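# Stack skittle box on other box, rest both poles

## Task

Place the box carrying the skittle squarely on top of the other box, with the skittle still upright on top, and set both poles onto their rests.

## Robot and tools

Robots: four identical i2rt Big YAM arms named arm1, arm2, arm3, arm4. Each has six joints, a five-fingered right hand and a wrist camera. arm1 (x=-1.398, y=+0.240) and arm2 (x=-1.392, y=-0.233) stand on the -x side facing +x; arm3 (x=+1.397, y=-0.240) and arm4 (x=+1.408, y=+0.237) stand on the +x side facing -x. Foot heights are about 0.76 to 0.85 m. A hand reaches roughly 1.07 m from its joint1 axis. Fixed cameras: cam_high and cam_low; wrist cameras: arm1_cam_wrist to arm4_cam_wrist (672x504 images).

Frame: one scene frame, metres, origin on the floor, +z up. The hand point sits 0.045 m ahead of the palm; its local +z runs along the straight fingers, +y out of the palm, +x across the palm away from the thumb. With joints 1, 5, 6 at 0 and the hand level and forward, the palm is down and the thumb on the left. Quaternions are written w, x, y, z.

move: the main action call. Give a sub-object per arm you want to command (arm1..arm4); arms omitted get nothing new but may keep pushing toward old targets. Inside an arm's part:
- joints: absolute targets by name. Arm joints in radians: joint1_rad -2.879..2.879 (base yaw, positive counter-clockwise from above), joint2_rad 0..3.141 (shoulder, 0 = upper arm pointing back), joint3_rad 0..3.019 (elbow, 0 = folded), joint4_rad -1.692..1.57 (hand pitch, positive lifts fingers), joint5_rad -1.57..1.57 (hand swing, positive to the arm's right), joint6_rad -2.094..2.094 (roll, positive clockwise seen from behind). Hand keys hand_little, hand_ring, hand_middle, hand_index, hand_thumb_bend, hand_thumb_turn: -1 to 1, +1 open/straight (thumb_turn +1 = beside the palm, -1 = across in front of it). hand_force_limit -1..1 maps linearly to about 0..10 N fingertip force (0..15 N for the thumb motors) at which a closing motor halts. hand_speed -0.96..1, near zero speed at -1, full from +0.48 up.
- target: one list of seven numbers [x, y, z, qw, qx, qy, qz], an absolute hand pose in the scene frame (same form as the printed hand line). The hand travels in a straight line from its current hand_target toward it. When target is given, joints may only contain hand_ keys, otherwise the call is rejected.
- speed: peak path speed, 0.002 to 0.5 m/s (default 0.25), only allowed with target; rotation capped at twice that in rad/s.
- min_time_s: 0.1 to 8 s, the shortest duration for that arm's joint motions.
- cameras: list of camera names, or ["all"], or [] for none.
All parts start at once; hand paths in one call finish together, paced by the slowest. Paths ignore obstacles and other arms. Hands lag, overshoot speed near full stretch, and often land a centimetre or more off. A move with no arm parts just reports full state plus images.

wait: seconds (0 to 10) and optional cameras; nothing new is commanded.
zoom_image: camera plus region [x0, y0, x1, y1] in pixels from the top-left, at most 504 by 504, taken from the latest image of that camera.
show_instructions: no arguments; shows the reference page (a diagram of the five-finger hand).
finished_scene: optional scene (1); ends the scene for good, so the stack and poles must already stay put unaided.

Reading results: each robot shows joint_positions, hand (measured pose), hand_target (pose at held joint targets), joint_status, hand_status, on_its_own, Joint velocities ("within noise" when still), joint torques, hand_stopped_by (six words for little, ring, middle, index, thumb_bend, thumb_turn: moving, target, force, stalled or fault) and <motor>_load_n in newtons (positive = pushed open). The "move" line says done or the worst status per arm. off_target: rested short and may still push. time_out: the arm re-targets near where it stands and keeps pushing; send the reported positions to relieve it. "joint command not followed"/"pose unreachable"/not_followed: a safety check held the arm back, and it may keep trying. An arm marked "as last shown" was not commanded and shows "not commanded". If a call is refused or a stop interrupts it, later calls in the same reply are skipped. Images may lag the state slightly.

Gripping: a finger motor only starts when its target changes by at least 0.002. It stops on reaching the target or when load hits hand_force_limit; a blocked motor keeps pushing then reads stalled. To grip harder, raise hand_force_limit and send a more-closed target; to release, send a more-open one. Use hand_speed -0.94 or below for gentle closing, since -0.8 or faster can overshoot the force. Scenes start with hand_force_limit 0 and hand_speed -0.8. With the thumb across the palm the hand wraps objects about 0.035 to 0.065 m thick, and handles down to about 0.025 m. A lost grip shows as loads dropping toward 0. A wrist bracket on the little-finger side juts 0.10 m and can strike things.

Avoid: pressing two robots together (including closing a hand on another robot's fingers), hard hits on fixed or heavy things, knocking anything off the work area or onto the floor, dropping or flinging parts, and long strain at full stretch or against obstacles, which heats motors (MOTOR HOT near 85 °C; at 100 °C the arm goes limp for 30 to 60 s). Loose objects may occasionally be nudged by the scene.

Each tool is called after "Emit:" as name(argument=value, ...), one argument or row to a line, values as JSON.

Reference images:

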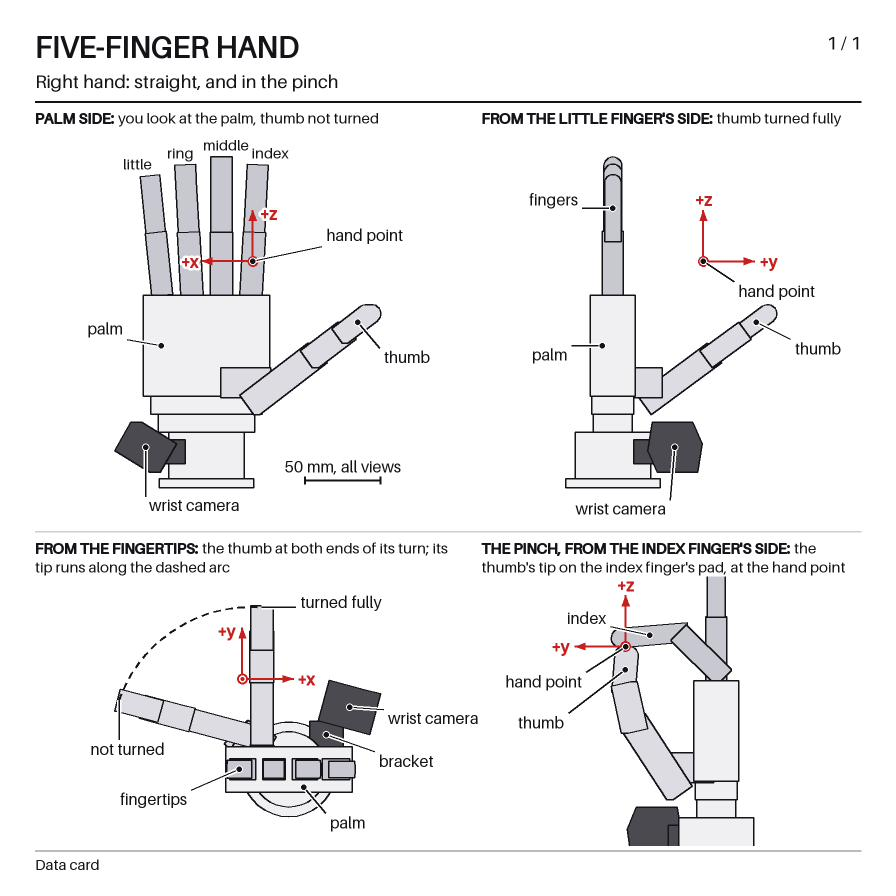

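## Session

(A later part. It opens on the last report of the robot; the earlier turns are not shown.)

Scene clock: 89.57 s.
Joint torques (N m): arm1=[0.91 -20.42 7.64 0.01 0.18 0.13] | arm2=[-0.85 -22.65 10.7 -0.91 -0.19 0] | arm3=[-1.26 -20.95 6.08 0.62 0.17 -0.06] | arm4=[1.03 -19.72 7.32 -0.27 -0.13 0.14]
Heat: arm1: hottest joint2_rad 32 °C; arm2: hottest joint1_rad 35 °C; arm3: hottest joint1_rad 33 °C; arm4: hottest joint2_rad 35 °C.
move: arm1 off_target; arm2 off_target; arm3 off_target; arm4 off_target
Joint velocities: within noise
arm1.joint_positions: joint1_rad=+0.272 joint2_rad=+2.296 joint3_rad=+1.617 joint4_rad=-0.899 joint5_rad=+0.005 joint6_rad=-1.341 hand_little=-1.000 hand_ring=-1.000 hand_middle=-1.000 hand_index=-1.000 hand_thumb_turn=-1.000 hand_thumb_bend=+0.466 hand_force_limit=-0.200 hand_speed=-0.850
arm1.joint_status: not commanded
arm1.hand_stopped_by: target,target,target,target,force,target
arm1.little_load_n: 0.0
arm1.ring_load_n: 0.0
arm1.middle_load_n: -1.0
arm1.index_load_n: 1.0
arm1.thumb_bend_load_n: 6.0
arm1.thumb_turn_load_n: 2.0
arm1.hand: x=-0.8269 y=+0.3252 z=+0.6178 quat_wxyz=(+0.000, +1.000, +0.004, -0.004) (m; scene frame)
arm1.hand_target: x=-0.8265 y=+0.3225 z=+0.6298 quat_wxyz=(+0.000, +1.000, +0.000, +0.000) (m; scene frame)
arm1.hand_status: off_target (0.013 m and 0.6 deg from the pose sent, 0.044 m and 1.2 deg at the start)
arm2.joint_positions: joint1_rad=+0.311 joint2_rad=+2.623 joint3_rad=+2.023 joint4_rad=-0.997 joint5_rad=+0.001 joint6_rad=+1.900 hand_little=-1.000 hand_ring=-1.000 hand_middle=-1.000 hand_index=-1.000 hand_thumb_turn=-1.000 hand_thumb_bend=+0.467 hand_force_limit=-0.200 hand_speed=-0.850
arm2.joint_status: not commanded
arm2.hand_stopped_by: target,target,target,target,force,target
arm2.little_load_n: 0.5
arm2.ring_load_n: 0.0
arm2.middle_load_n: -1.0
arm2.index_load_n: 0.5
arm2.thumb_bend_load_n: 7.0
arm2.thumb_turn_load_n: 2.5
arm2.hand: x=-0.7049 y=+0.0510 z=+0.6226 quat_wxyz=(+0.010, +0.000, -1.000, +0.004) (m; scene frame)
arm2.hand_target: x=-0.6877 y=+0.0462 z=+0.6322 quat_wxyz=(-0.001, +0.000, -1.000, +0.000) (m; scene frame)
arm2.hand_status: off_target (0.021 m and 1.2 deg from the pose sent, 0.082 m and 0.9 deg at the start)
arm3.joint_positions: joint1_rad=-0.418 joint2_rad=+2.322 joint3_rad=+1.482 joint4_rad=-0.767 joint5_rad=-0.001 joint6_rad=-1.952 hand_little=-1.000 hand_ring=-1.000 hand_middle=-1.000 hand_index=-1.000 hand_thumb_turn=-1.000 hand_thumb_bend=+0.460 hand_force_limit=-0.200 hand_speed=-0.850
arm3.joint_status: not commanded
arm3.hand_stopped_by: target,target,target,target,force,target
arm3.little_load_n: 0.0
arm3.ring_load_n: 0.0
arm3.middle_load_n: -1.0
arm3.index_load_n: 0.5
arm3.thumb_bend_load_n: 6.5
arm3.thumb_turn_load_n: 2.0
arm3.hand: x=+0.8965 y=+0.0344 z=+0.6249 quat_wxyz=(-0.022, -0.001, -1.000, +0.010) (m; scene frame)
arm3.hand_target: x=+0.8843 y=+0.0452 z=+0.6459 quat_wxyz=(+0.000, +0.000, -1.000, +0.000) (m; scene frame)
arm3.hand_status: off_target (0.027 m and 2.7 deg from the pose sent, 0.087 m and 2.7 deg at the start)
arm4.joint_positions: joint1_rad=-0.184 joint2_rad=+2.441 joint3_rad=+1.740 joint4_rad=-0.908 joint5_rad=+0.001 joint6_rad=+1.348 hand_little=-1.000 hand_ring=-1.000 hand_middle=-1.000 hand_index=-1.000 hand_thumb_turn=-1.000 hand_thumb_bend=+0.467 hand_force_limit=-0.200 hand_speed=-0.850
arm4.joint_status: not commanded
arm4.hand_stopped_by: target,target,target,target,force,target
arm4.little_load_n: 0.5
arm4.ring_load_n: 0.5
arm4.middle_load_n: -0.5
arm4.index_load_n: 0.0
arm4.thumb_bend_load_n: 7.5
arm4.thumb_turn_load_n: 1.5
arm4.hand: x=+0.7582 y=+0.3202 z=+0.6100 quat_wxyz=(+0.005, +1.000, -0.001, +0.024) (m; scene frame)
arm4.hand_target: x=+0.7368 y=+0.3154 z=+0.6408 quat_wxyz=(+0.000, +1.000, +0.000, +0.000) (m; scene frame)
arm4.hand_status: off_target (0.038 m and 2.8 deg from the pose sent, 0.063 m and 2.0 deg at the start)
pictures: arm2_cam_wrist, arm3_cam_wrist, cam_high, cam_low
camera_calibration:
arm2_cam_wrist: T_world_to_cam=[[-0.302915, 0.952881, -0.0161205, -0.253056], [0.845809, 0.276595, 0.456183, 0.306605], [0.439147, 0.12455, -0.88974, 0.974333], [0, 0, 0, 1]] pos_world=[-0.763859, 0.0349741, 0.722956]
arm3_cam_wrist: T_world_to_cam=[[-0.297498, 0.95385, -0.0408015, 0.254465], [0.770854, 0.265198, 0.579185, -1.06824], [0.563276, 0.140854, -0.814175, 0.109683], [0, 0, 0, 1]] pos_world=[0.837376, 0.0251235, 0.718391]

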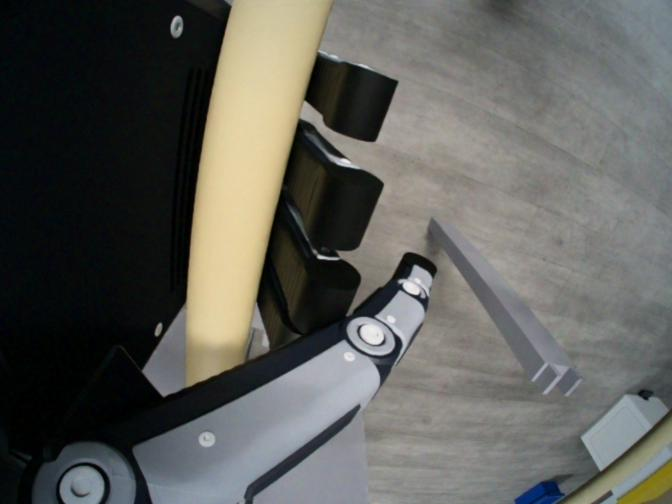

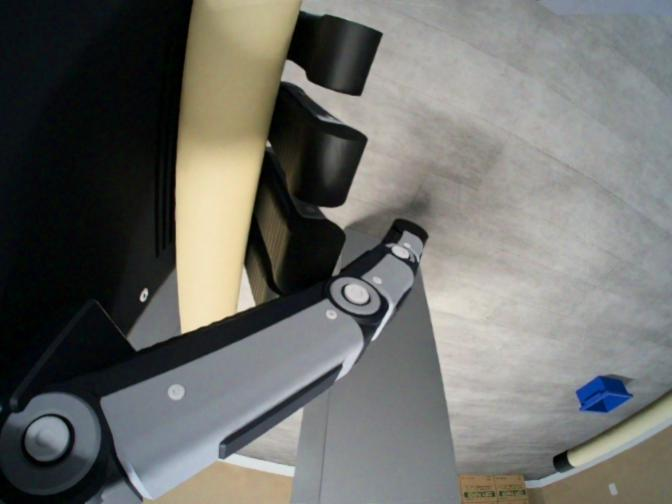

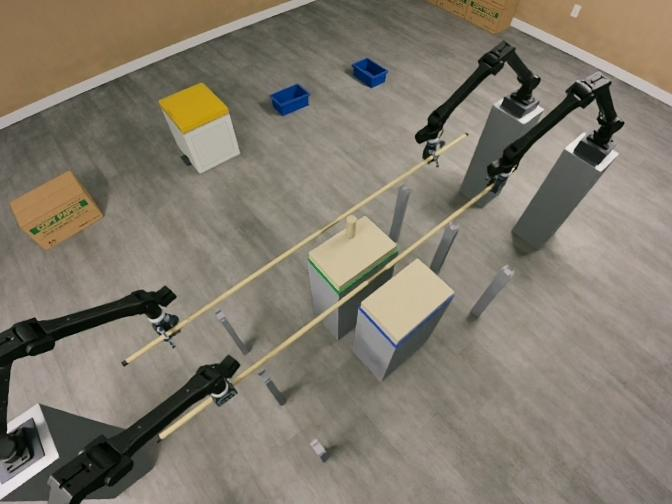

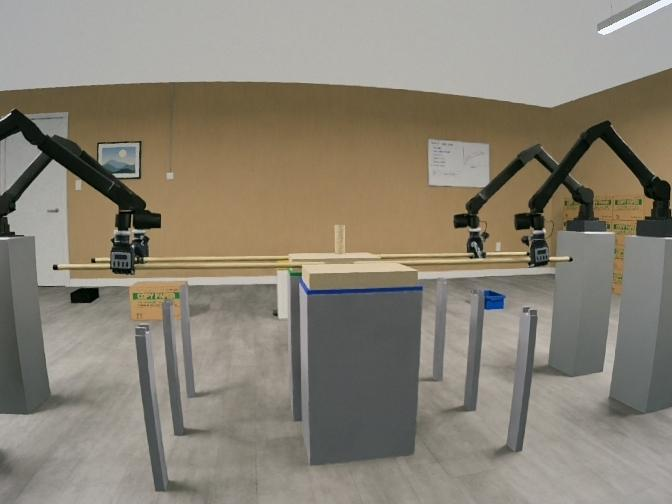

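Emit:
move(
  arm1={"target": [-0.8345, 0.276, 0.630, 0, 1, 0, 0], "speed": 0.08},
  arm2={"target": [-0.692, 0.079, 0.625, 0, 0, -1, 0], "speed": 0.08},
  arm3={"target": [0.880, 0.0777, 0.637, 0, 0, -1, 0], "speed": 0.08},
  arm4={"target": [0.729, 0.268, 0.645, 0, 1, 0, 0], "speed": 0.08},
  cameras=["cam_high", "cam_low"],
)

Emit:
zoom_image(
  camera="cam_low",
  region=[270, 240, 330, 290],
)

Emit:
zoom_image(
  camera="cam_low",
  region=[360, 240, 440, 300],
)

Emit:
zoom_image(
  camera="cam_high",
  region=[290, 190, 430, 310],
)

Scene clock: 93.23 s.
Joint torques (N m): arm1=[0.85 -19.72 7.35 0.59 0.18 0.16] | arm2=[0.97 -22.18 10.67 -0.77 -0.2 0.2] | arm3=[-1.03 -17.67 9.33 -0.29 0.13 -0.05] | arm4=[0.62 -20.01 6.89 -0.27 -0.1 0.09]
Heat: arm1: hottest joint2_rad 32 °C; arm2: hottest joint1_rad 35 °C; arm3: hottest joint1_rad 33 °C; arm4: hottest joint2_rad 36 °C.
move: arm1 off_target; arm2 off_target; arm3 off_target; arm4 off_target
Joint velocities: within noise
arm1.joint_positions: joint1_rad=+0.203 joint2_rad=+2.261 joint3_rad=+1.548 joint4_rad=-0.881 joint5_rad=+0.005 joint6_rad=-1.416 hand_little=-1.000 hand_ring=-1.000 hand_middle=-1.000 hand_index=-1.000 hand_thumb_turn=-1.000 hand_thumb_bend=+0.466 hand_force_limit=-0.200 hand_speed=-0.850
arm1.joint_status: not commanded
arm1.hand_stopped_by: target,target,target,target,force,target
arm1.little_load_n: 0.0
arm1.ring_load_n: 0.0
arm1.middle_load_n: -1.0
arm1.index_load_n: 1.0
arm1.thumb_bend_load_n: 6.0
arm1.thumb_turn_load_n: 2.0
arm1.hand: x=-0.8386 y=+0.2794 z=+0.6190 quat_wxyz=(+0.001, +1.000, +0.007, -0.011) (m; scene frame)
arm1.hand_target: x=-0.8345 y=+0.2761 z=+0.6300 quat_wxyz=(+0.000, +1.000, +0.000, +0.000) (m; scene frame)
arm1.hand_status: off_target (0.012 m and 1.5 deg from the pose sent, 0.051 m and 0.6 deg at the start)
arm2.joint_positions: joint1_rad=+0.332 joint2_rad=+2.654 joint3_rad=+2.063 joint4_rad=-1.009 joint5_rad=+0.001 joint6_rad=+1.918 hand_little=-1.000 hand_ring=-1.000 hand_middle=-1.000 hand_index=-1.000 hand_thumb_turn=-1.000 hand_thumb_bend=+0.467 hand_force_limit=-0.200 hand_speed=-0.850
arm2.joint_status: not commanded
arm2.hand_stopped_by: target,target,target,target,force,target
arm2.little_load_n: 0.5
arm2.ring_load_n: 0.0
arm2.middle_load_n: -0.5
arm2.index_load_n: 0.5
arm2.thumb_bend_load_n: 7.0
arm2.thumb_turn_load_n: 2.0
arm2.hand: x=-0.7052 y=+0.0665 z=+0.6142 quat_wxyz=(+0.011, +0.002, -1.000, +0.005) (m; scene frame)
arm2.hand_target: x=-0.6927 y=+0.0787 z=+0.6254 quat_wxyz=(+0.000, +0.000, -1.000, +0.000) (m; scene frame)
arm2.hand_status: off_target (0.021 m and 1.4 deg from the pose sent, 0.031 m and 1.2 deg at the start)
arm3.joint_positions: joint1_rad=-0.466 joint2_rad=+2.323 joint3_rad=+1.512 joint4_rad=-0.767 joint5_rad=-0.001 joint6_rad=-2.000 hand_little=-1.000 hand_ring=-1.000 hand_middle=-1.000 hand_index=-1.000 hand_thumb_turn=-1.000 hand_thumb_bend=+0.460 hand_force_limit=-0.200 hand_speed=-0.850
arm3.joint_status: not commanded
arm3.hand_stopped_by: target,target,target,target,force,target
arm3.little_load_n: 0.0
arm3.ring_load_n: 0.0
arm3.middle_load_n: -1.0
arm3.index_load_n: 1.0
arm3.thumb_bend_load_n: 6.5
arm3.thumb_turn_load_n: 2.0
arm3.hand: x=+0.8930 y=+0.0670 z=+0.6313 quat_wxyz=(-0.008, -0.001, -1.000, +0.005) (m; scene frame)
arm3.hand_target: x=+0.8804 y=+0.0775 z=+0.6373 quat_wxyz=(+0.000, +0.000, -1.000, +0.000) (m; scene frame)
arm3.hand_status: off_target (0.018 m and 1.1 deg from the pose sent, 0.048 m and 2.7 deg at the start)
arm4.joint_positions: joint1_rad=-0.106 joint2_rad=+2.433 joint3_rad=+1.740 joint4_rad=-0.910 joint5_rad=+0.001 joint6_rad=+1.427 hand_little=-1.000 hand_ring=-1.000 hand_middle=-1.000 hand_index=-1.000 hand_thumb_turn=-1.000 hand_thumb_bend=+0.467 hand_force_limit=-0.200 hand_speed=-0.850
arm4.joint_status: not commanded
arm4.hand_stopped_by: target,target,target,target,force,target
arm4.little_load_n: 1.0
arm4.ring_load_n: 0.0
arm4.middle_load_n: -0.5
arm4.index_load_n: 0.0
arm4.thumb_bend_load_n: 7.5
arm4.thumb_turn_load_n: 1.5
arm4.hand: x=+0.7470 y=+0.2715 z=+0.6147 quat_wxyz=(+0.003, +1.000, -0.002, +0.022) (m; scene frame)
arm4.hand_target: x=+0.7297 y=+0.2677 z=+0.6446 quat_wxyz=(+0.000, +1.000, +0.000, +0.000) (m; scene frame)
arm4.hand_status: off_target (0.035 m and 2.5 deg from the pose sent, 0.069 m and 2.8 deg at the start)
pictures: cam_high, cam_low

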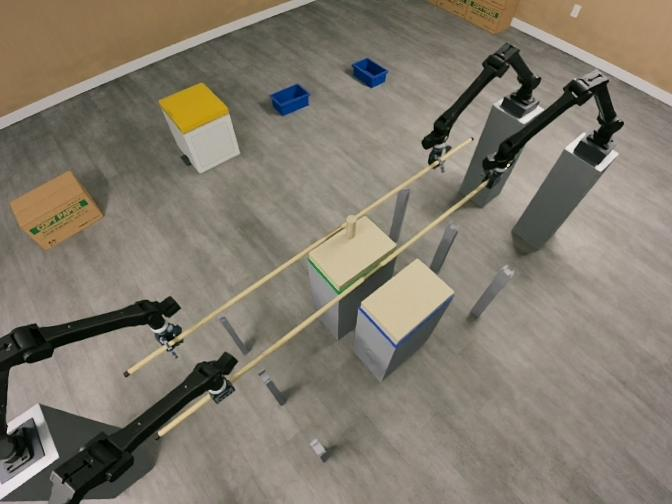

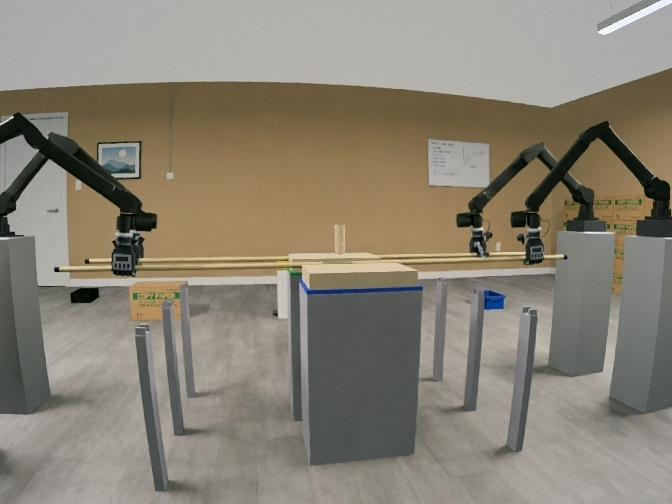

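Scaled by 8.400.

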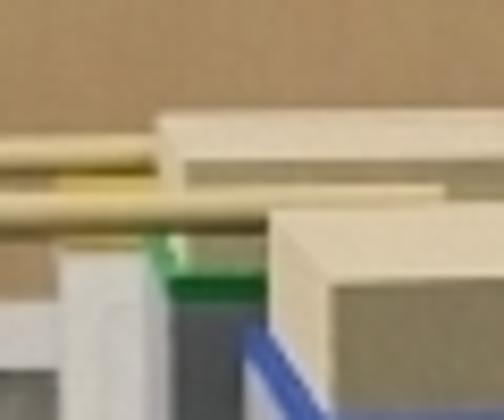

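Scaled by 6.300.

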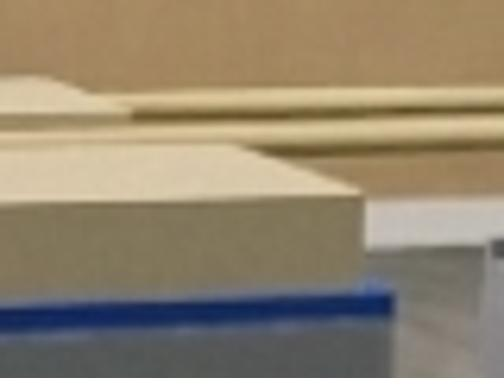

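Scaled by 3.600.

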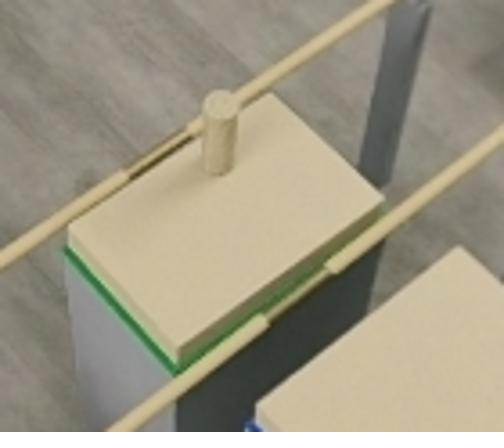

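Emit:
move(
  arm1={"target": [-0.8345, 0.251, 0.630, 0, 1, 0, 0], "speed": 0.04},
  arm2={"target": [-0.692, 0.102, 0.625, 0, 0, -1, 0], "speed": 0.04},
  arm3={"target": [0.880, 0.1005, 0.629, 0, 0, -1, 0], "speed": 0.04},
  arm4={"target": [0.729, 0.243, 0.645, 0, 1, 0, 0], "speed": 0.04},
  cameras=["cam_high", "cam_low"],
)

Emit:
zoom_image(
  camera="cam_high",
  region=[290, 190, 430, 310],
)

Emit:
zoom_image(
  camera="cam_low",
  region=[270, 240, 330, 290],
)

Scene clock: 96.97 s.
Joint torques (N m): arm1=[0.38 -19.84 7.49 0.65 0.18 0.1] | arm2=[0.73 -23.3 11.08 -0.75 -0.21 0.3] | arm3=[-1.2 -18.14 9.77 -0.24 0.12 -0.04] | arm4=[1.08 -20.13 6.02 0.08 -0.13 0.13]
Heat: arm1: hottest joint2_rad 33 °C; arm2: hottest joint1_rad 35 °C; arm3: hottest joint1_rad 33 °C; arm4: hottest joint2_rad 36 °C.
move: arm1 off_target; arm2 off_target; arm3 off_target; arm4 off_target
Joint velocities: within noise
arm1.joint_positions: joint1_rad=+0.166 joint2_rad=+2.255 joint3_rad=+1.532 joint4_rad=-0.877 joint5_rad=+0.005 joint6_rad=-1.451 hand_little=-1.000 hand_ring=-1.000 hand_middle=-1.000 hand_index=-1.000 hand_thumb_turn=-1.000 hand_thumb_bend=+0.466 hand_force_limit=-0.200 hand_speed=-0.850
arm1.joint_status: not commanded
arm1.hand_stopped_by: target,target,target,target,force,target
arm1.little_load_n: 0.0
arm1.ring_load_n: 0.5
arm1.middle_load_n: -1.0
arm1.index_load_n: 1.0
arm1.thumb_bend_load_n: 6.0
arm1.thumb_turn_load_n: 1.5
arm1.hand: x=-0.8410 y=+0.2570 z=+0.6179 quat_wxyz=(+0.001, +1.000, +0.007, -0.014) (m; scene frame)
arm1.hand_target: x=-0.8346 y=+0.2511 z=+0.6300 quat_wxyz=(+0.000, +1.000, +0.000, +0.000) (m; scene frame)
arm1.hand_status: off_target (0.015 m and 1.8 deg from the pose sent, 0.031 m and 1.6 deg at the start)
arm2.joint_positions: joint1_rad=+0.358 joint2_rad=+2.679 joint3_rad=+2.114 joint4_rad=-1.039 joint5_rad=+0.001 joint6_rad=+1.947 hand_little=-1.000 hand_ring=-1.000 hand_middle=-1.000 hand_index=-1.000 hand_thumb_turn=-1.000 hand_thumb_bend=+0.467 hand_force_limit=-0.200 hand_speed=-0.850
arm2.joint_status: not commanded
arm2.hand_stopped_by: target,target,target,target,force,target
arm2.little_load_n: 0.5
arm2.ring_load_n: 0.0
arm2.middle_load_n: -1.0
arm2.index_load_n: 0.0
arm2.thumb_bend_load_n: 7.0
arm2.thumb_turn_load_n: 2.0
arm2.hand: x=-0.7045 y=+0.0857 z=+0.6132 quat_wxyz=(+0.013, +0.000, -1.000, +0.006) (m; scene frame)
arm2.hand_target: x=-0.6928 y=+0.1017 z=+0.6255 quat_wxyz=(-0.001, +0.000, -1.000, -0.001) (m; scene frame)
arm2.hand_status: off_target (0.024 m and 1.6 deg from the pose sent, 0.039 m and 1.4 deg at the start)
arm3.joint_positions: joint1_rad=-0.499 joint2_rad=+2.357 joint3_rad=+1.551 joint4_rad=-0.777 joint5_rad=-0.001 joint6_rad=-2.031 hand_little=-1.000 hand_ring=-1.000 hand_middle=-1.000 hand_index=-1.000 hand_thumb_turn=-1.000 hand_thumb_bend=+0.460 hand_force_limit=-0.200 hand_speed=-0.850
arm3.joint_status: not commanded
arm3.hand_stopped_by: target,target,target,target,force,target
arm3.little_load_n: 0.0
arm3.ring_load_n: 0.0
arm3.middle_load_n: -1.0
arm3.index_load_n: 0.5
arm3.thumb_bend_load_n: 6.5
arm3.thumb_turn_load_n: 2.0
arm3.hand: x=+0.8952 y=+0.0873 z=+0.6215 quat_wxyz=(-0.011, -0.002, -1.000, +0.006) (m; scene frame)
arm3.hand_target: x=+0.8806 y=+0.1004 z=+0.6295 quat_wxyz=(+0.000, +0.000, -1.000, +0.000) (m; scene frame)
arm3.hand_status: off_target (0.021 m and 1.5 deg from the pose sent, 0.036 m and 1.1 deg at the start)
arm4.joint_positions: joint1_rad=-0.073 joint2_rad=+2.429 joint3_rad=+1.740 joint4_rad=-0.910 joint5_rad=+0.002 joint6_rad=+1.461 hand_little=-1.000 hand_ring=-1.000 hand_middle=-1.000 hand_index=-1.000 hand_thumb_turn=-1.000 hand_thumb_bend=+0.467 hand_force_limit=-0.200 hand_speed=-0.850
arm4.joint_status: not commanded
arm4.hand_stopped_by: target,target,target,target,force,target
arm4.little_load_n: 0.5
arm4.ring_load_n: 0.0
arm4.middle_load_n: -0.5
arm4.index_load_n: 0.0
arm4.thumb_bend_load_n: 7.5
arm4.thumb_turn_load_n: 2.0
arm4.hand: x=+0.7429 y=+0.2509 z=+0.6172 quat_wxyz=(+0.002, +1.000, -0.002, +0.020) (m; scene frame)
arm4.hand_target: x=+0.7295 y=+0.2430 z=+0.6446 quat_wxyz=(+0.000, +1.000, +0.000, +0.000) (m; scene frame)
arm4.hand_status: off_target (0.032 m and 2.3 deg from the pose sent, 0.045 m and 2.5 deg at the start)
pictures: cam_high, cam_low

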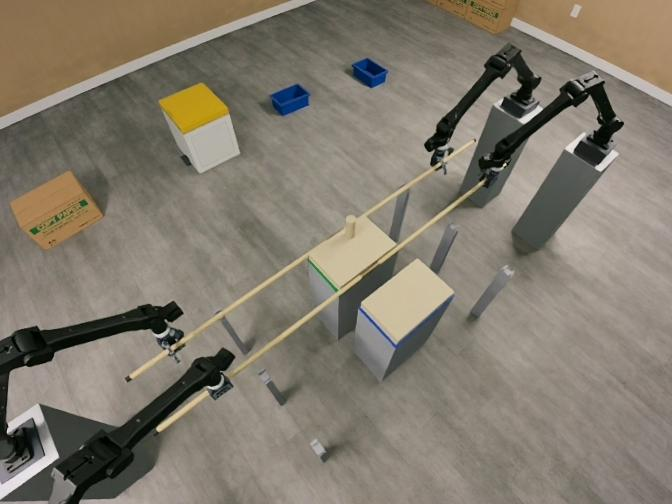

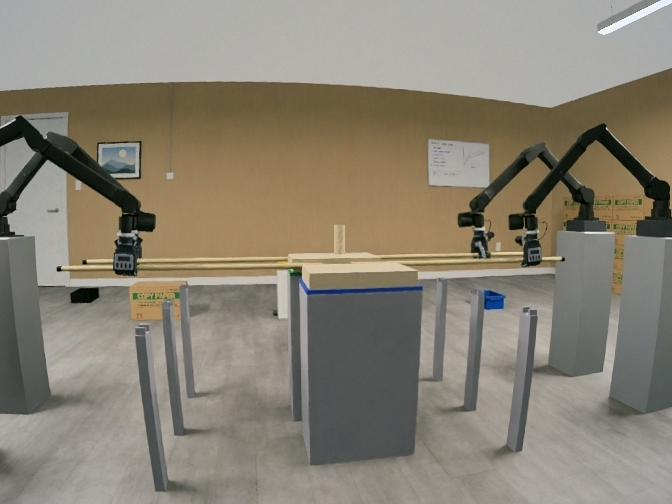

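Scaled by 3.600.

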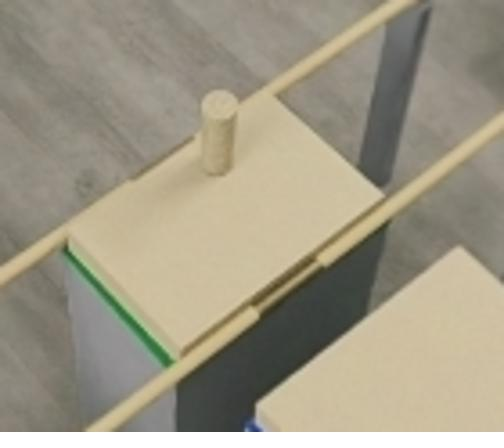

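Scaled by 8.400.

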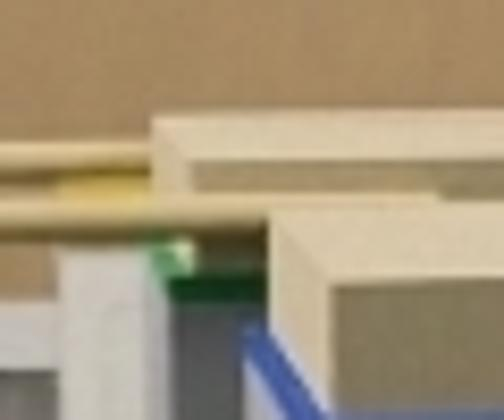

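Emit:
zoom_image(
  camera="cam_high",
  region=[300, 210, 400, 300],
)

Emit:
zoom_image(
  camera="cam_low",
  region=[270, 220, 400, 310],
)

Scaled by 5.040.

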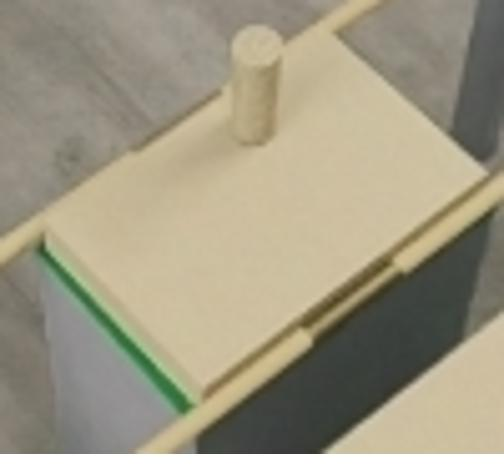

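Scaled by 3.877.

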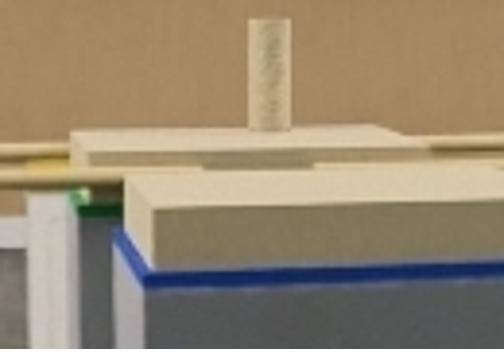

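Emit:
move(
  arm1={"target": [-0.8345, 0.236, 0.630, 0, 1, 0, 0], "speed": 0.03},
  arm2={"target": [-0.684, 0.117, 0.627, 0, 0, -1, 0], "speed": 0.03},
  arm3={"target": [0.888, 0.1155, 0.629, 0, 0, -1, 0], "speed": 0.03},
  arm4={"target": [0.729, 0.228, 0.645, 0, 1, 0, 0], "speed": 0.03},
  cameras=["cam_high", "cam_low"],
)

Emit:
zoom_image(
  camera="cam_high",
  region=[300, 210, 400, 300],
)

Emit:
zoom_image(
  camera="cam_low",
  region=[270, 220, 400, 310],
)

Scene clock: 103.13 s.
Joint torques (N m): arm1=[-0.67 -19.78 7.34 0.65 0.3 0.04] | arm2=[1.85 -23.59 11.84 -0.54 -0.39 0.36] | arm3=[-2.37 -18.14 9.63 0.02 0.3 -0.15] | arm4=[3.14 -20.6 5.55 0.13 -0.45 0.22]
Heat: arm1: hottest joint2_rad 33 °C; arm2: hottest joint1_rad 35 °C; arm3: hottest joint1_rad 33 °C; arm4: hottest joint2_rad 36 °C.
move: arm1 off_target; arm2 off_target; arm3 off_target; arm4 off_target
Joint velocities: within noise
arm1.joint_positions: joint1_rad=+0.155 joint2_rad=+2.253 joint3_rad=+1.526 joint4_rad=-0.872 joint5_rad=+0.002 joint6_rad=-1.471 hand_little=-1.000 hand_ring=-1.000 hand_middle=-1.000 hand_index=-1.000 hand_thumb_turn=-1.000 hand_thumb_bend=+0.466 hand_force_limit=-0.200 hand_speed=-0.850
arm1.joint_status: not commanded
arm1.hand_stopped_by: target,target,target,target,force,target
arm1.little_load_n: 0.0
arm1.ring_load_n: 0.0
arm1.middle_load_n: -0.5
arm1.index_load_n: 0.5
arm1.thumb_bend_load_n: 6.0
arm1.thumb_turn_load_n: 2.0
arm1.hand: x=-0.8409 y=+0.2507 z=+0.6173 quat_wxyz=(-0.001, +1.000, +0.011, -0.014) (m; scene frame)
arm1.hand_target: x=-0.8347 y=+0.2361 z=+0.6299 quat_wxyz=(+0.000, +1.000, +0.000, +0.000) (m; scene frame)
arm1.hand_status: off_target (0.020 m and 2.0 deg from the pose sent, 0.025 m and 1.8 deg at the start)
arm2.joint_positions: joint1_rad=+0.360 joint2_rad=+2.718 joint3_rad=+2.185 joint4_rad=-1.093 joint5_rad=+0.004 joint6_rad=+1.952 hand_little=-1.000 hand_ring=-1.000 hand_middle=-1.000 hand_index=-1.000 hand_thumb_turn=-1.000 hand_thumb_bend=+0.467 hand_force_limit=-0.200 hand_speed=-0.850
arm2.joint_status: not commanded
arm2.hand_stopped_by: target,target,target,target,force,target
arm2.little_load_n: 0.5
arm2.ring_load_n: 0.0
arm2.middle_load_n: -1.0
arm2.index_load_n: 0.0
arm2.thumb_bend_load_n: 7.0
arm2.thumb_turn_load_n: 2.0
arm2.hand: x=-0.7008 y=+0.0884 z=+0.6080 quat_wxyz=(+0.022, -0.001, -1.000, +0.011) (m; scene frame)
arm2.hand_target: x=-0.6859 y=+0.1164 z=+0.6282 quat_wxyz=(-0.001, +0.000, -1.000, -0.001) (m; scene frame)
arm2.hand_status: off_target (0.038 m and 2.9 deg from the pose sent, 0.040 m and 1.6 deg at the start)
arm3.joint_positions: joint1_rad=-0.511 joint2_rad=+2.358 joint3_rad=+1.551 joint4_rad=-0.782 joint5_rad=-0.006 joint6_rad=-2.051 hand_little=-1.000 hand_ring=-1.000 hand_middle=-1.000 hand_index=-1.000 hand_thumb_turn=-1.000 hand_thumb_bend=+0.460 hand_force_limit=-0.200 hand_speed=-0.850
arm3.joint_status: not commanded
arm3.hand_stopped_by: target,target,target,target,force,target
arm3.little_load_n: 0.0
arm3.ring_load_n: 0.0
arm3.middle_load_n: -1.0
arm3.index_load_n: 0.5
arm3.thumb_bend_load_n: 6.5
arm3.thumb_turn_load_n: 2.0
arm3.hand: x=+0.8991 y=+0.0928 z=+0.6209 quat_wxyz=(-0.012, +0.002, -1.000, +0.010) (m; scene frame)
arm3.hand_target: x=+0.8887 y=+0.1152 z=+0.6297 quat_wxyz=(+0.000, +0.000, -1.000, +0.000) (m; scene frame)
arm3.hand_status: off_target (0.027 m and 1.8 deg from the pose sent, 0.030 m and 1.5 deg at the start)
arm4.joint_positions: joint1_rad=-0.072 joint2_rad=+2.428 joint3_rad=+1.740 joint4_rad=-0.910 joint5_rad=+0.009 joint6_rad=+1.471 hand_little=-1.000 hand_ring=-1.000 hand_middle=-1.000 hand_index=-1.000 hand_thumb_turn=-1.000 hand_thumb_bend=+0.467 hand_force_limit=-0.200 hand_speed=-0.850
arm4.joint_status: not commanded
arm4.hand_stopped_by: target,target,target,target,force,target
arm4.little_load_n: 0.5
arm4.ring_load_n: 0.0
arm4.middle_load_n: -1.0
arm4.index_load_n: 0.0
arm4.thumb_bend_load_n: 7.5
arm4.thumb_turn_load_n: 1.5
arm4.hand: x=+0.7421 y=+0.2519 z=+0.6175 quat_wxyz=(-0.002, +1.000, -0.007, +0.020) (m; scene frame)
arm4.hand_target: x=+0.7297 y=+0.2281 z=+0.6445 quat_wxyz=(+0.001, +1.000, +0.000, +0.000) (m; scene frame)
arm4.hand_status: off_target (0.039 m and 2.4 deg from the pose sent, 0.038 m and 2.3 deg at the start)
pictures: cam_high, cam_low

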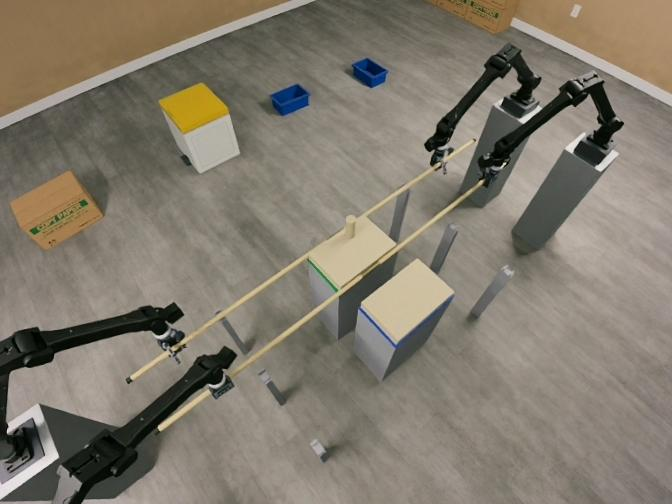

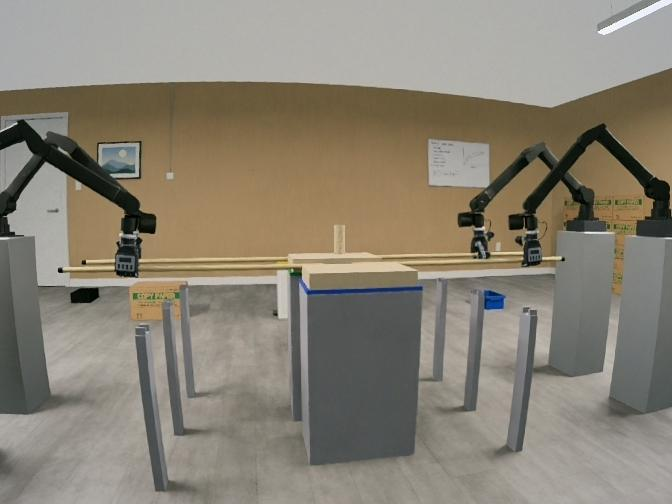

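Scaled by 5.040.

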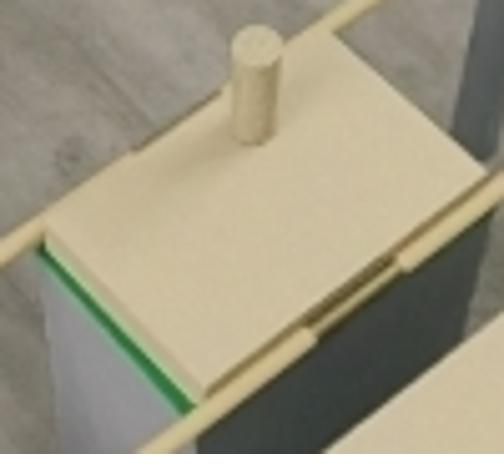

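Scaled by 3.877.

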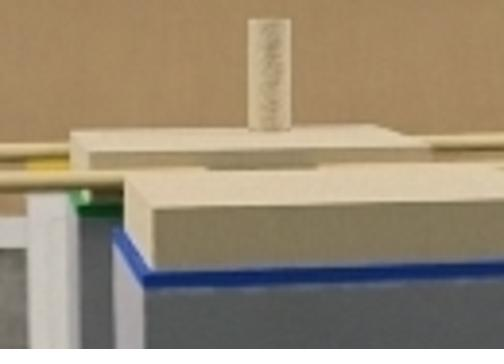

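Emit:
move(
  arm1={"target": [-0.8345, 0.200, 0.630, 0, 1, 0, 0], "speed": 0.04},
  arm2={"target": [-0.686, 0.142, 0.629, 0, 0, -1, 0], "speed": 0.04},
  arm3={"target": [0.888, 0.146, 0.629, 0, 0, -1, 0], "speed": 0.04},
  arm4={"target": [0.729, 0.200, 0.645, 0, 1, 0, 0], "speed": 0.04},
  cameras=["all"],
)

Emit:
zoom_image(
  camera="cam_high",
  region=[300, 210, 400, 300],
)

Emit:
zoom_image(
  camera="cam_low",
  region=[270, 220, 400, 310],
)

Scene clock: 106.00 s.
Joint torques (N m): arm1=[-3.31 -19.6 7.13 0.55 1.01 -0.11] | arm2=[4.31 -23.3 12.66 -0.1 -1 0.57] | arm3=[-4.19 -18.61 11.37 0.31 0.8 -0.06] | arm4=[5.71 -20.01 5.41 0.25 -1.18 0.39]
Heat: arm1: hottest joint2_rad 33 °C; arm2: hottest joint1_rad 35 °C; arm3: hottest joint1_rad 33 °C; arm4: hottest joint2_rad 36 °C.
move: arm1 off_target; arm2 off_target; arm3 off_target; arm4 off_target
Joint velocities: within noise
arm1.joint_positions: joint1_rad=+0.129 joint2_rad=+2.246 joint3_rad=+1.516 joint4_rad=-0.864 joint5_rad=-0.015 joint6_rad=-1.516 hand_little=-1.000 hand_ring=-1.000 hand_middle=-1.000 hand_index=-1.000 hand_thumb_turn=-1.000 hand_thumb_bend=+0.466 hand_force_limit=-0.200 hand_speed=-0.850
arm1.joint_status: not commanded
arm1.hand_stopped_by: target,target,target,target,force,target
arm1.little_load_n: 0.0
arm1.ring_load_n: 0.0
arm1.middle_load_n: -1.0
arm1.index_load_n: 0.0
arm1.thumb_bend_load_n: 6.0
arm1.thumb_turn_load_n: 1.5
arm1.hand: x=-0.8398 y=+0.2380 z=+0.6168 quat_wxyz=(-0.010, +1.000, +0.020, -0.013) (m; scene frame)
arm1.hand_target: x=-0.8358 y=+0.2008 z=+0.6296 quat_wxyz=(+0.000, +1.000, +0.000, -0.001) (m; scene frame)
arm1.hand_status: off_target (0.041 m and 3.0 deg from the pose sent, 0.053 m and 2.1 deg at the start)
arm2.joint_positions: joint1_rad=+0.361 joint2_rad=+2.734 joint3_rad=+2.219 joint4_rad=-1.127 joint5_rad=+0.016 joint6_rad=+1.966 hand_little=-1.000 hand_ring=-1.000 hand_middle=-1.000 hand_index=-1.000 hand_thumb_turn=-1.000 hand_thumb_bend=+0.467 hand_force_limit=-0.200 hand_speed=-0.850
arm2.joint_status: not commanded
arm2.hand_stopped_by: target,target,target,target,force,target
arm2.little_load_n: 0.0
arm2.ring_load_n: 0.0
arm2.middle_load_n: -1.0
arm2.index_load_n: 0.0
arm2.thumb_bend_load_n: 7.0
arm2.thumb_turn_load_n: 2.5
arm2.hand: x=-0.6989 y=+0.0864 z=+0.6068 quat_wxyz=(+0.027, -0.007, -0.999, +0.020) (m; scene frame)
arm2.hand_target: x=-0.6904 y=+0.1405 z=+0.6311 quat_wxyz=(+0.000, +0.001, -1.000, -0.002) (m; scene frame)
arm2.hand_status: off_target (0.061 m and 4.0 deg from the pose sent, 0.059 m and 2.9 deg at the start)
arm3.joint_positions: joint1_rad=-0.527 joint2_rad=+2.387 joint3_rad=+1.591 joint4_rad=-0.825 joint5_rad=-0.010 joint6_rad=-2.076 hand_little=-1.000 hand_ring=-1.000 hand_middle=-1.000 hand_index=-1.000 hand_thumb_turn=-1.000 hand_thumb_bend=+0.460 hand_force_limit=-0.200 hand_speed=-0.850
arm3.joint_status: not commanded
arm3.hand_stopped_by: target,target,target,target,force,target
arm3.little_load_n: 0.0
arm3.ring_load_n: 0.0
arm3.middle_load_n: -1.0
arm3.index_load_n: 0.0
arm3.thumb_bend_load_n: 6.5
arm3.thumb_turn_load_n: 2.0
arm3.hand: x=+0.9017 y=+0.1013 z=+0.6145 quat_wxyz=(-0.025, +0.006, -0.999, +0.019) (m; scene frame)
arm3.hand_target: x=+0.8905 y=+0.1445 z=+0.6308 quat_wxyz=(-0.002, -0.012, -1.000, -0.005) (m; scene frame)
arm3.hand_status: off_target (0.049 m and 3.7 deg from the pose sent, 0.055 m and 1.8 deg at the start; a joint's target at an end of its range on 33 of 43 steps)
arm4.joint_positions: joint1_rad=-0.065 joint2_rad=+2.422 joint3_rad=+1.730 joint4_rad=-0.908 joint5_rad=+0.026 joint6_rad=+1.493 hand_little=-1.000 hand_ring=-1.000 hand_middle=-1.000 hand_index=-1.000 hand_thumb_turn=-1.000 hand_thumb_bend=+0.467 hand_force_limit=-0.200 hand_speed=-0.850
arm4.joint_status: not commanded
arm4.hand_stopped_by: target,target,target,target,force,target
arm4.little_load_n: 0.5
arm4.ring_load_n: 0.0
arm4.middle_load_n: -1.0
arm4.index_load_n: 0.0
arm4.thumb_bend_load_n: 7.5
arm4.thumb_turn_load_n: 2.0
arm4.hand: x=+0.7435 y=+0.2512 z=+0.6174 quat_wxyz=(-0.010, +1.000, -0.014, +0.021) (m; scene frame)
arm4.hand_target: x=+0.7311 y=+0.2008 z=+0.6442 quat_wxyz=(+0.001, +1.000, +0.001, +0.001) (m; scene frame)
arm4.hand_status: off_target (0.060 m and 3.1 deg from the pose sent, 0.060 m and 2.4 deg at the start)
pictures: arm1_cam_wrist, arm2_cam_wrist, arm3_cam_wrist, arm4_cam_wrist, cam_high, cam_low
camera_calibration:
arm1_cam_wrist: T_world_to_cam=[[0.320517, -0.946869, -0.0266117, 0.506139], [-0.780073, -0.279785, 0.559648, -0.935142], [-0.537359, -0.158618, -0.828303, 0.214489], [0, 0, 0, 1]] pos_world=[-0.776447, 0.25163, 0.714481]
arm2_cam_wrist: T_world_to_cam=[[-0.289594, 0.956426, -0.0372031, -0.263541], [0.865305, 0.278222, 0.41694, 0.336302], [0.409123, 0.0885514, -0.908172, 0.946563], [0, 0, 0, 1]] pos_world=[-0.754584, 0.0746714, 0.70962]
arm3_cam_wrist: T_world_to_cam=[[-0.310367, 0.948685, -0.0605686, 0.216124], [0.763297, 0.286679, 0.578959, -1.07922], [0.566614, 0.133458, -0.813104, 0.0859072], [0, 0, 0, 1]] pos_world=[0.842169, 0.0928922, 0.707768]
arm4_cam_wrist: T_world_to_cam=[[0.250715, -0.966949, -0.0463756, 0.0830973], [-0.85944, -0.244376, 0.449047, 0.423305], [-0.445539, -0.072726, -0.892304, 1.01671], [0, 0, 0, 1]] pos_world=[0.795953, 0.257737, 0.72098]

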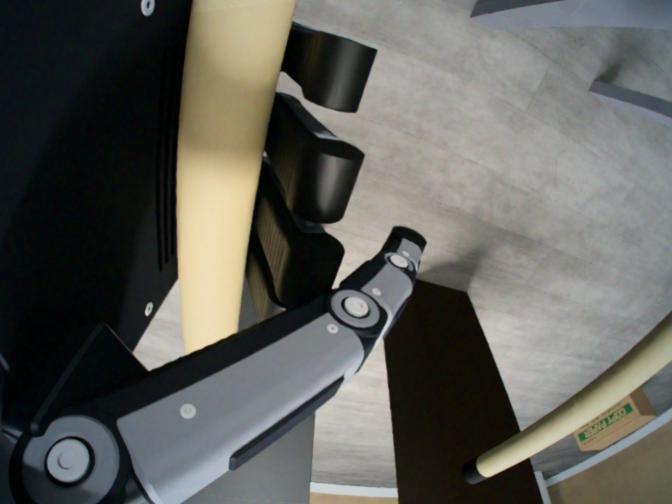

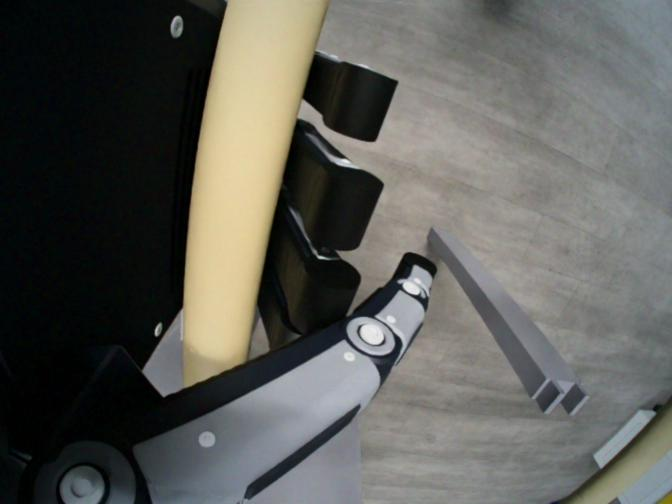

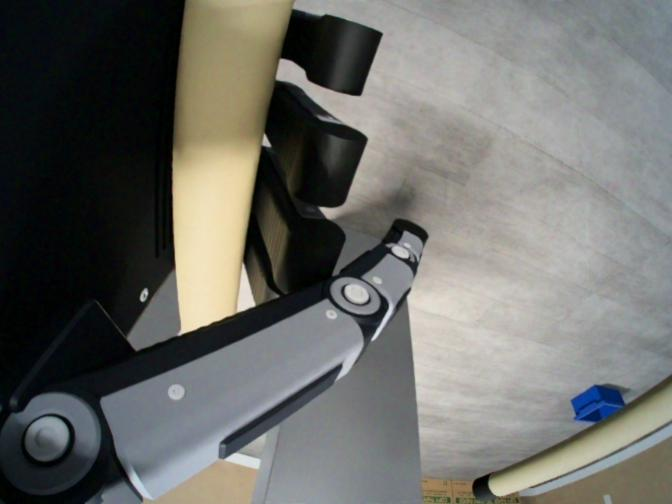

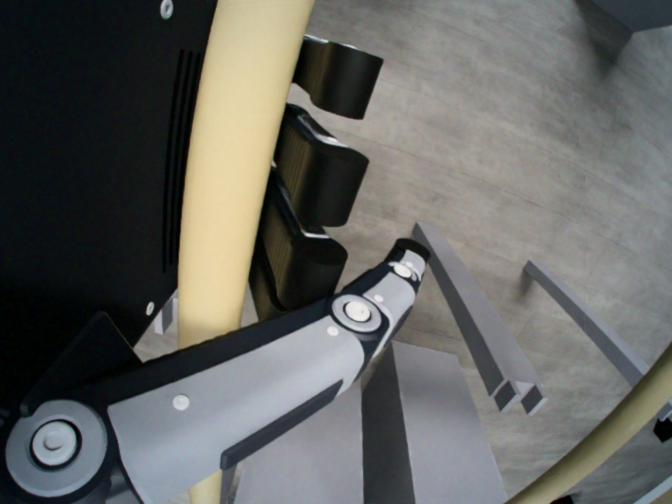

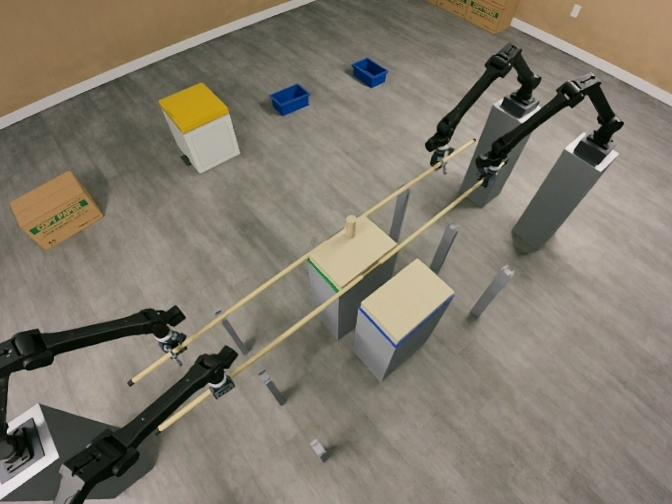

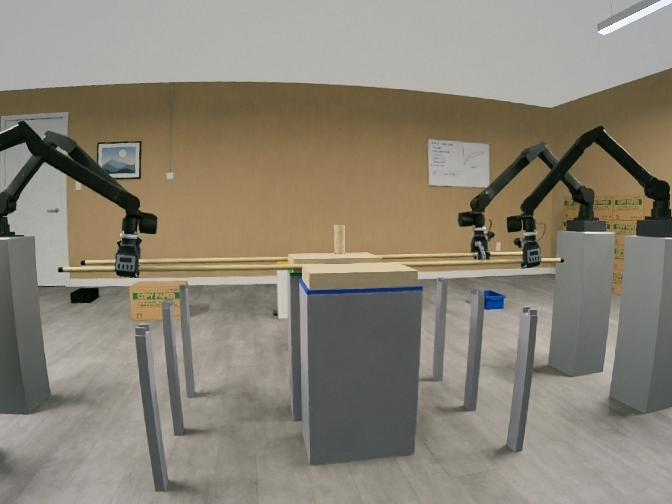

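Scaled by 5.040.

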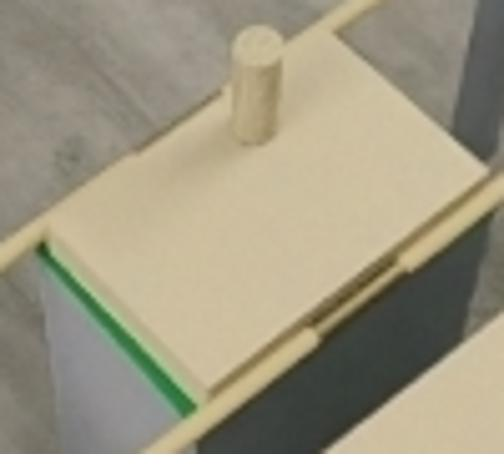

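Scaled by 3.877.

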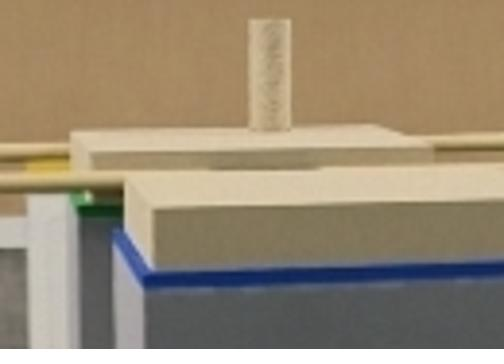

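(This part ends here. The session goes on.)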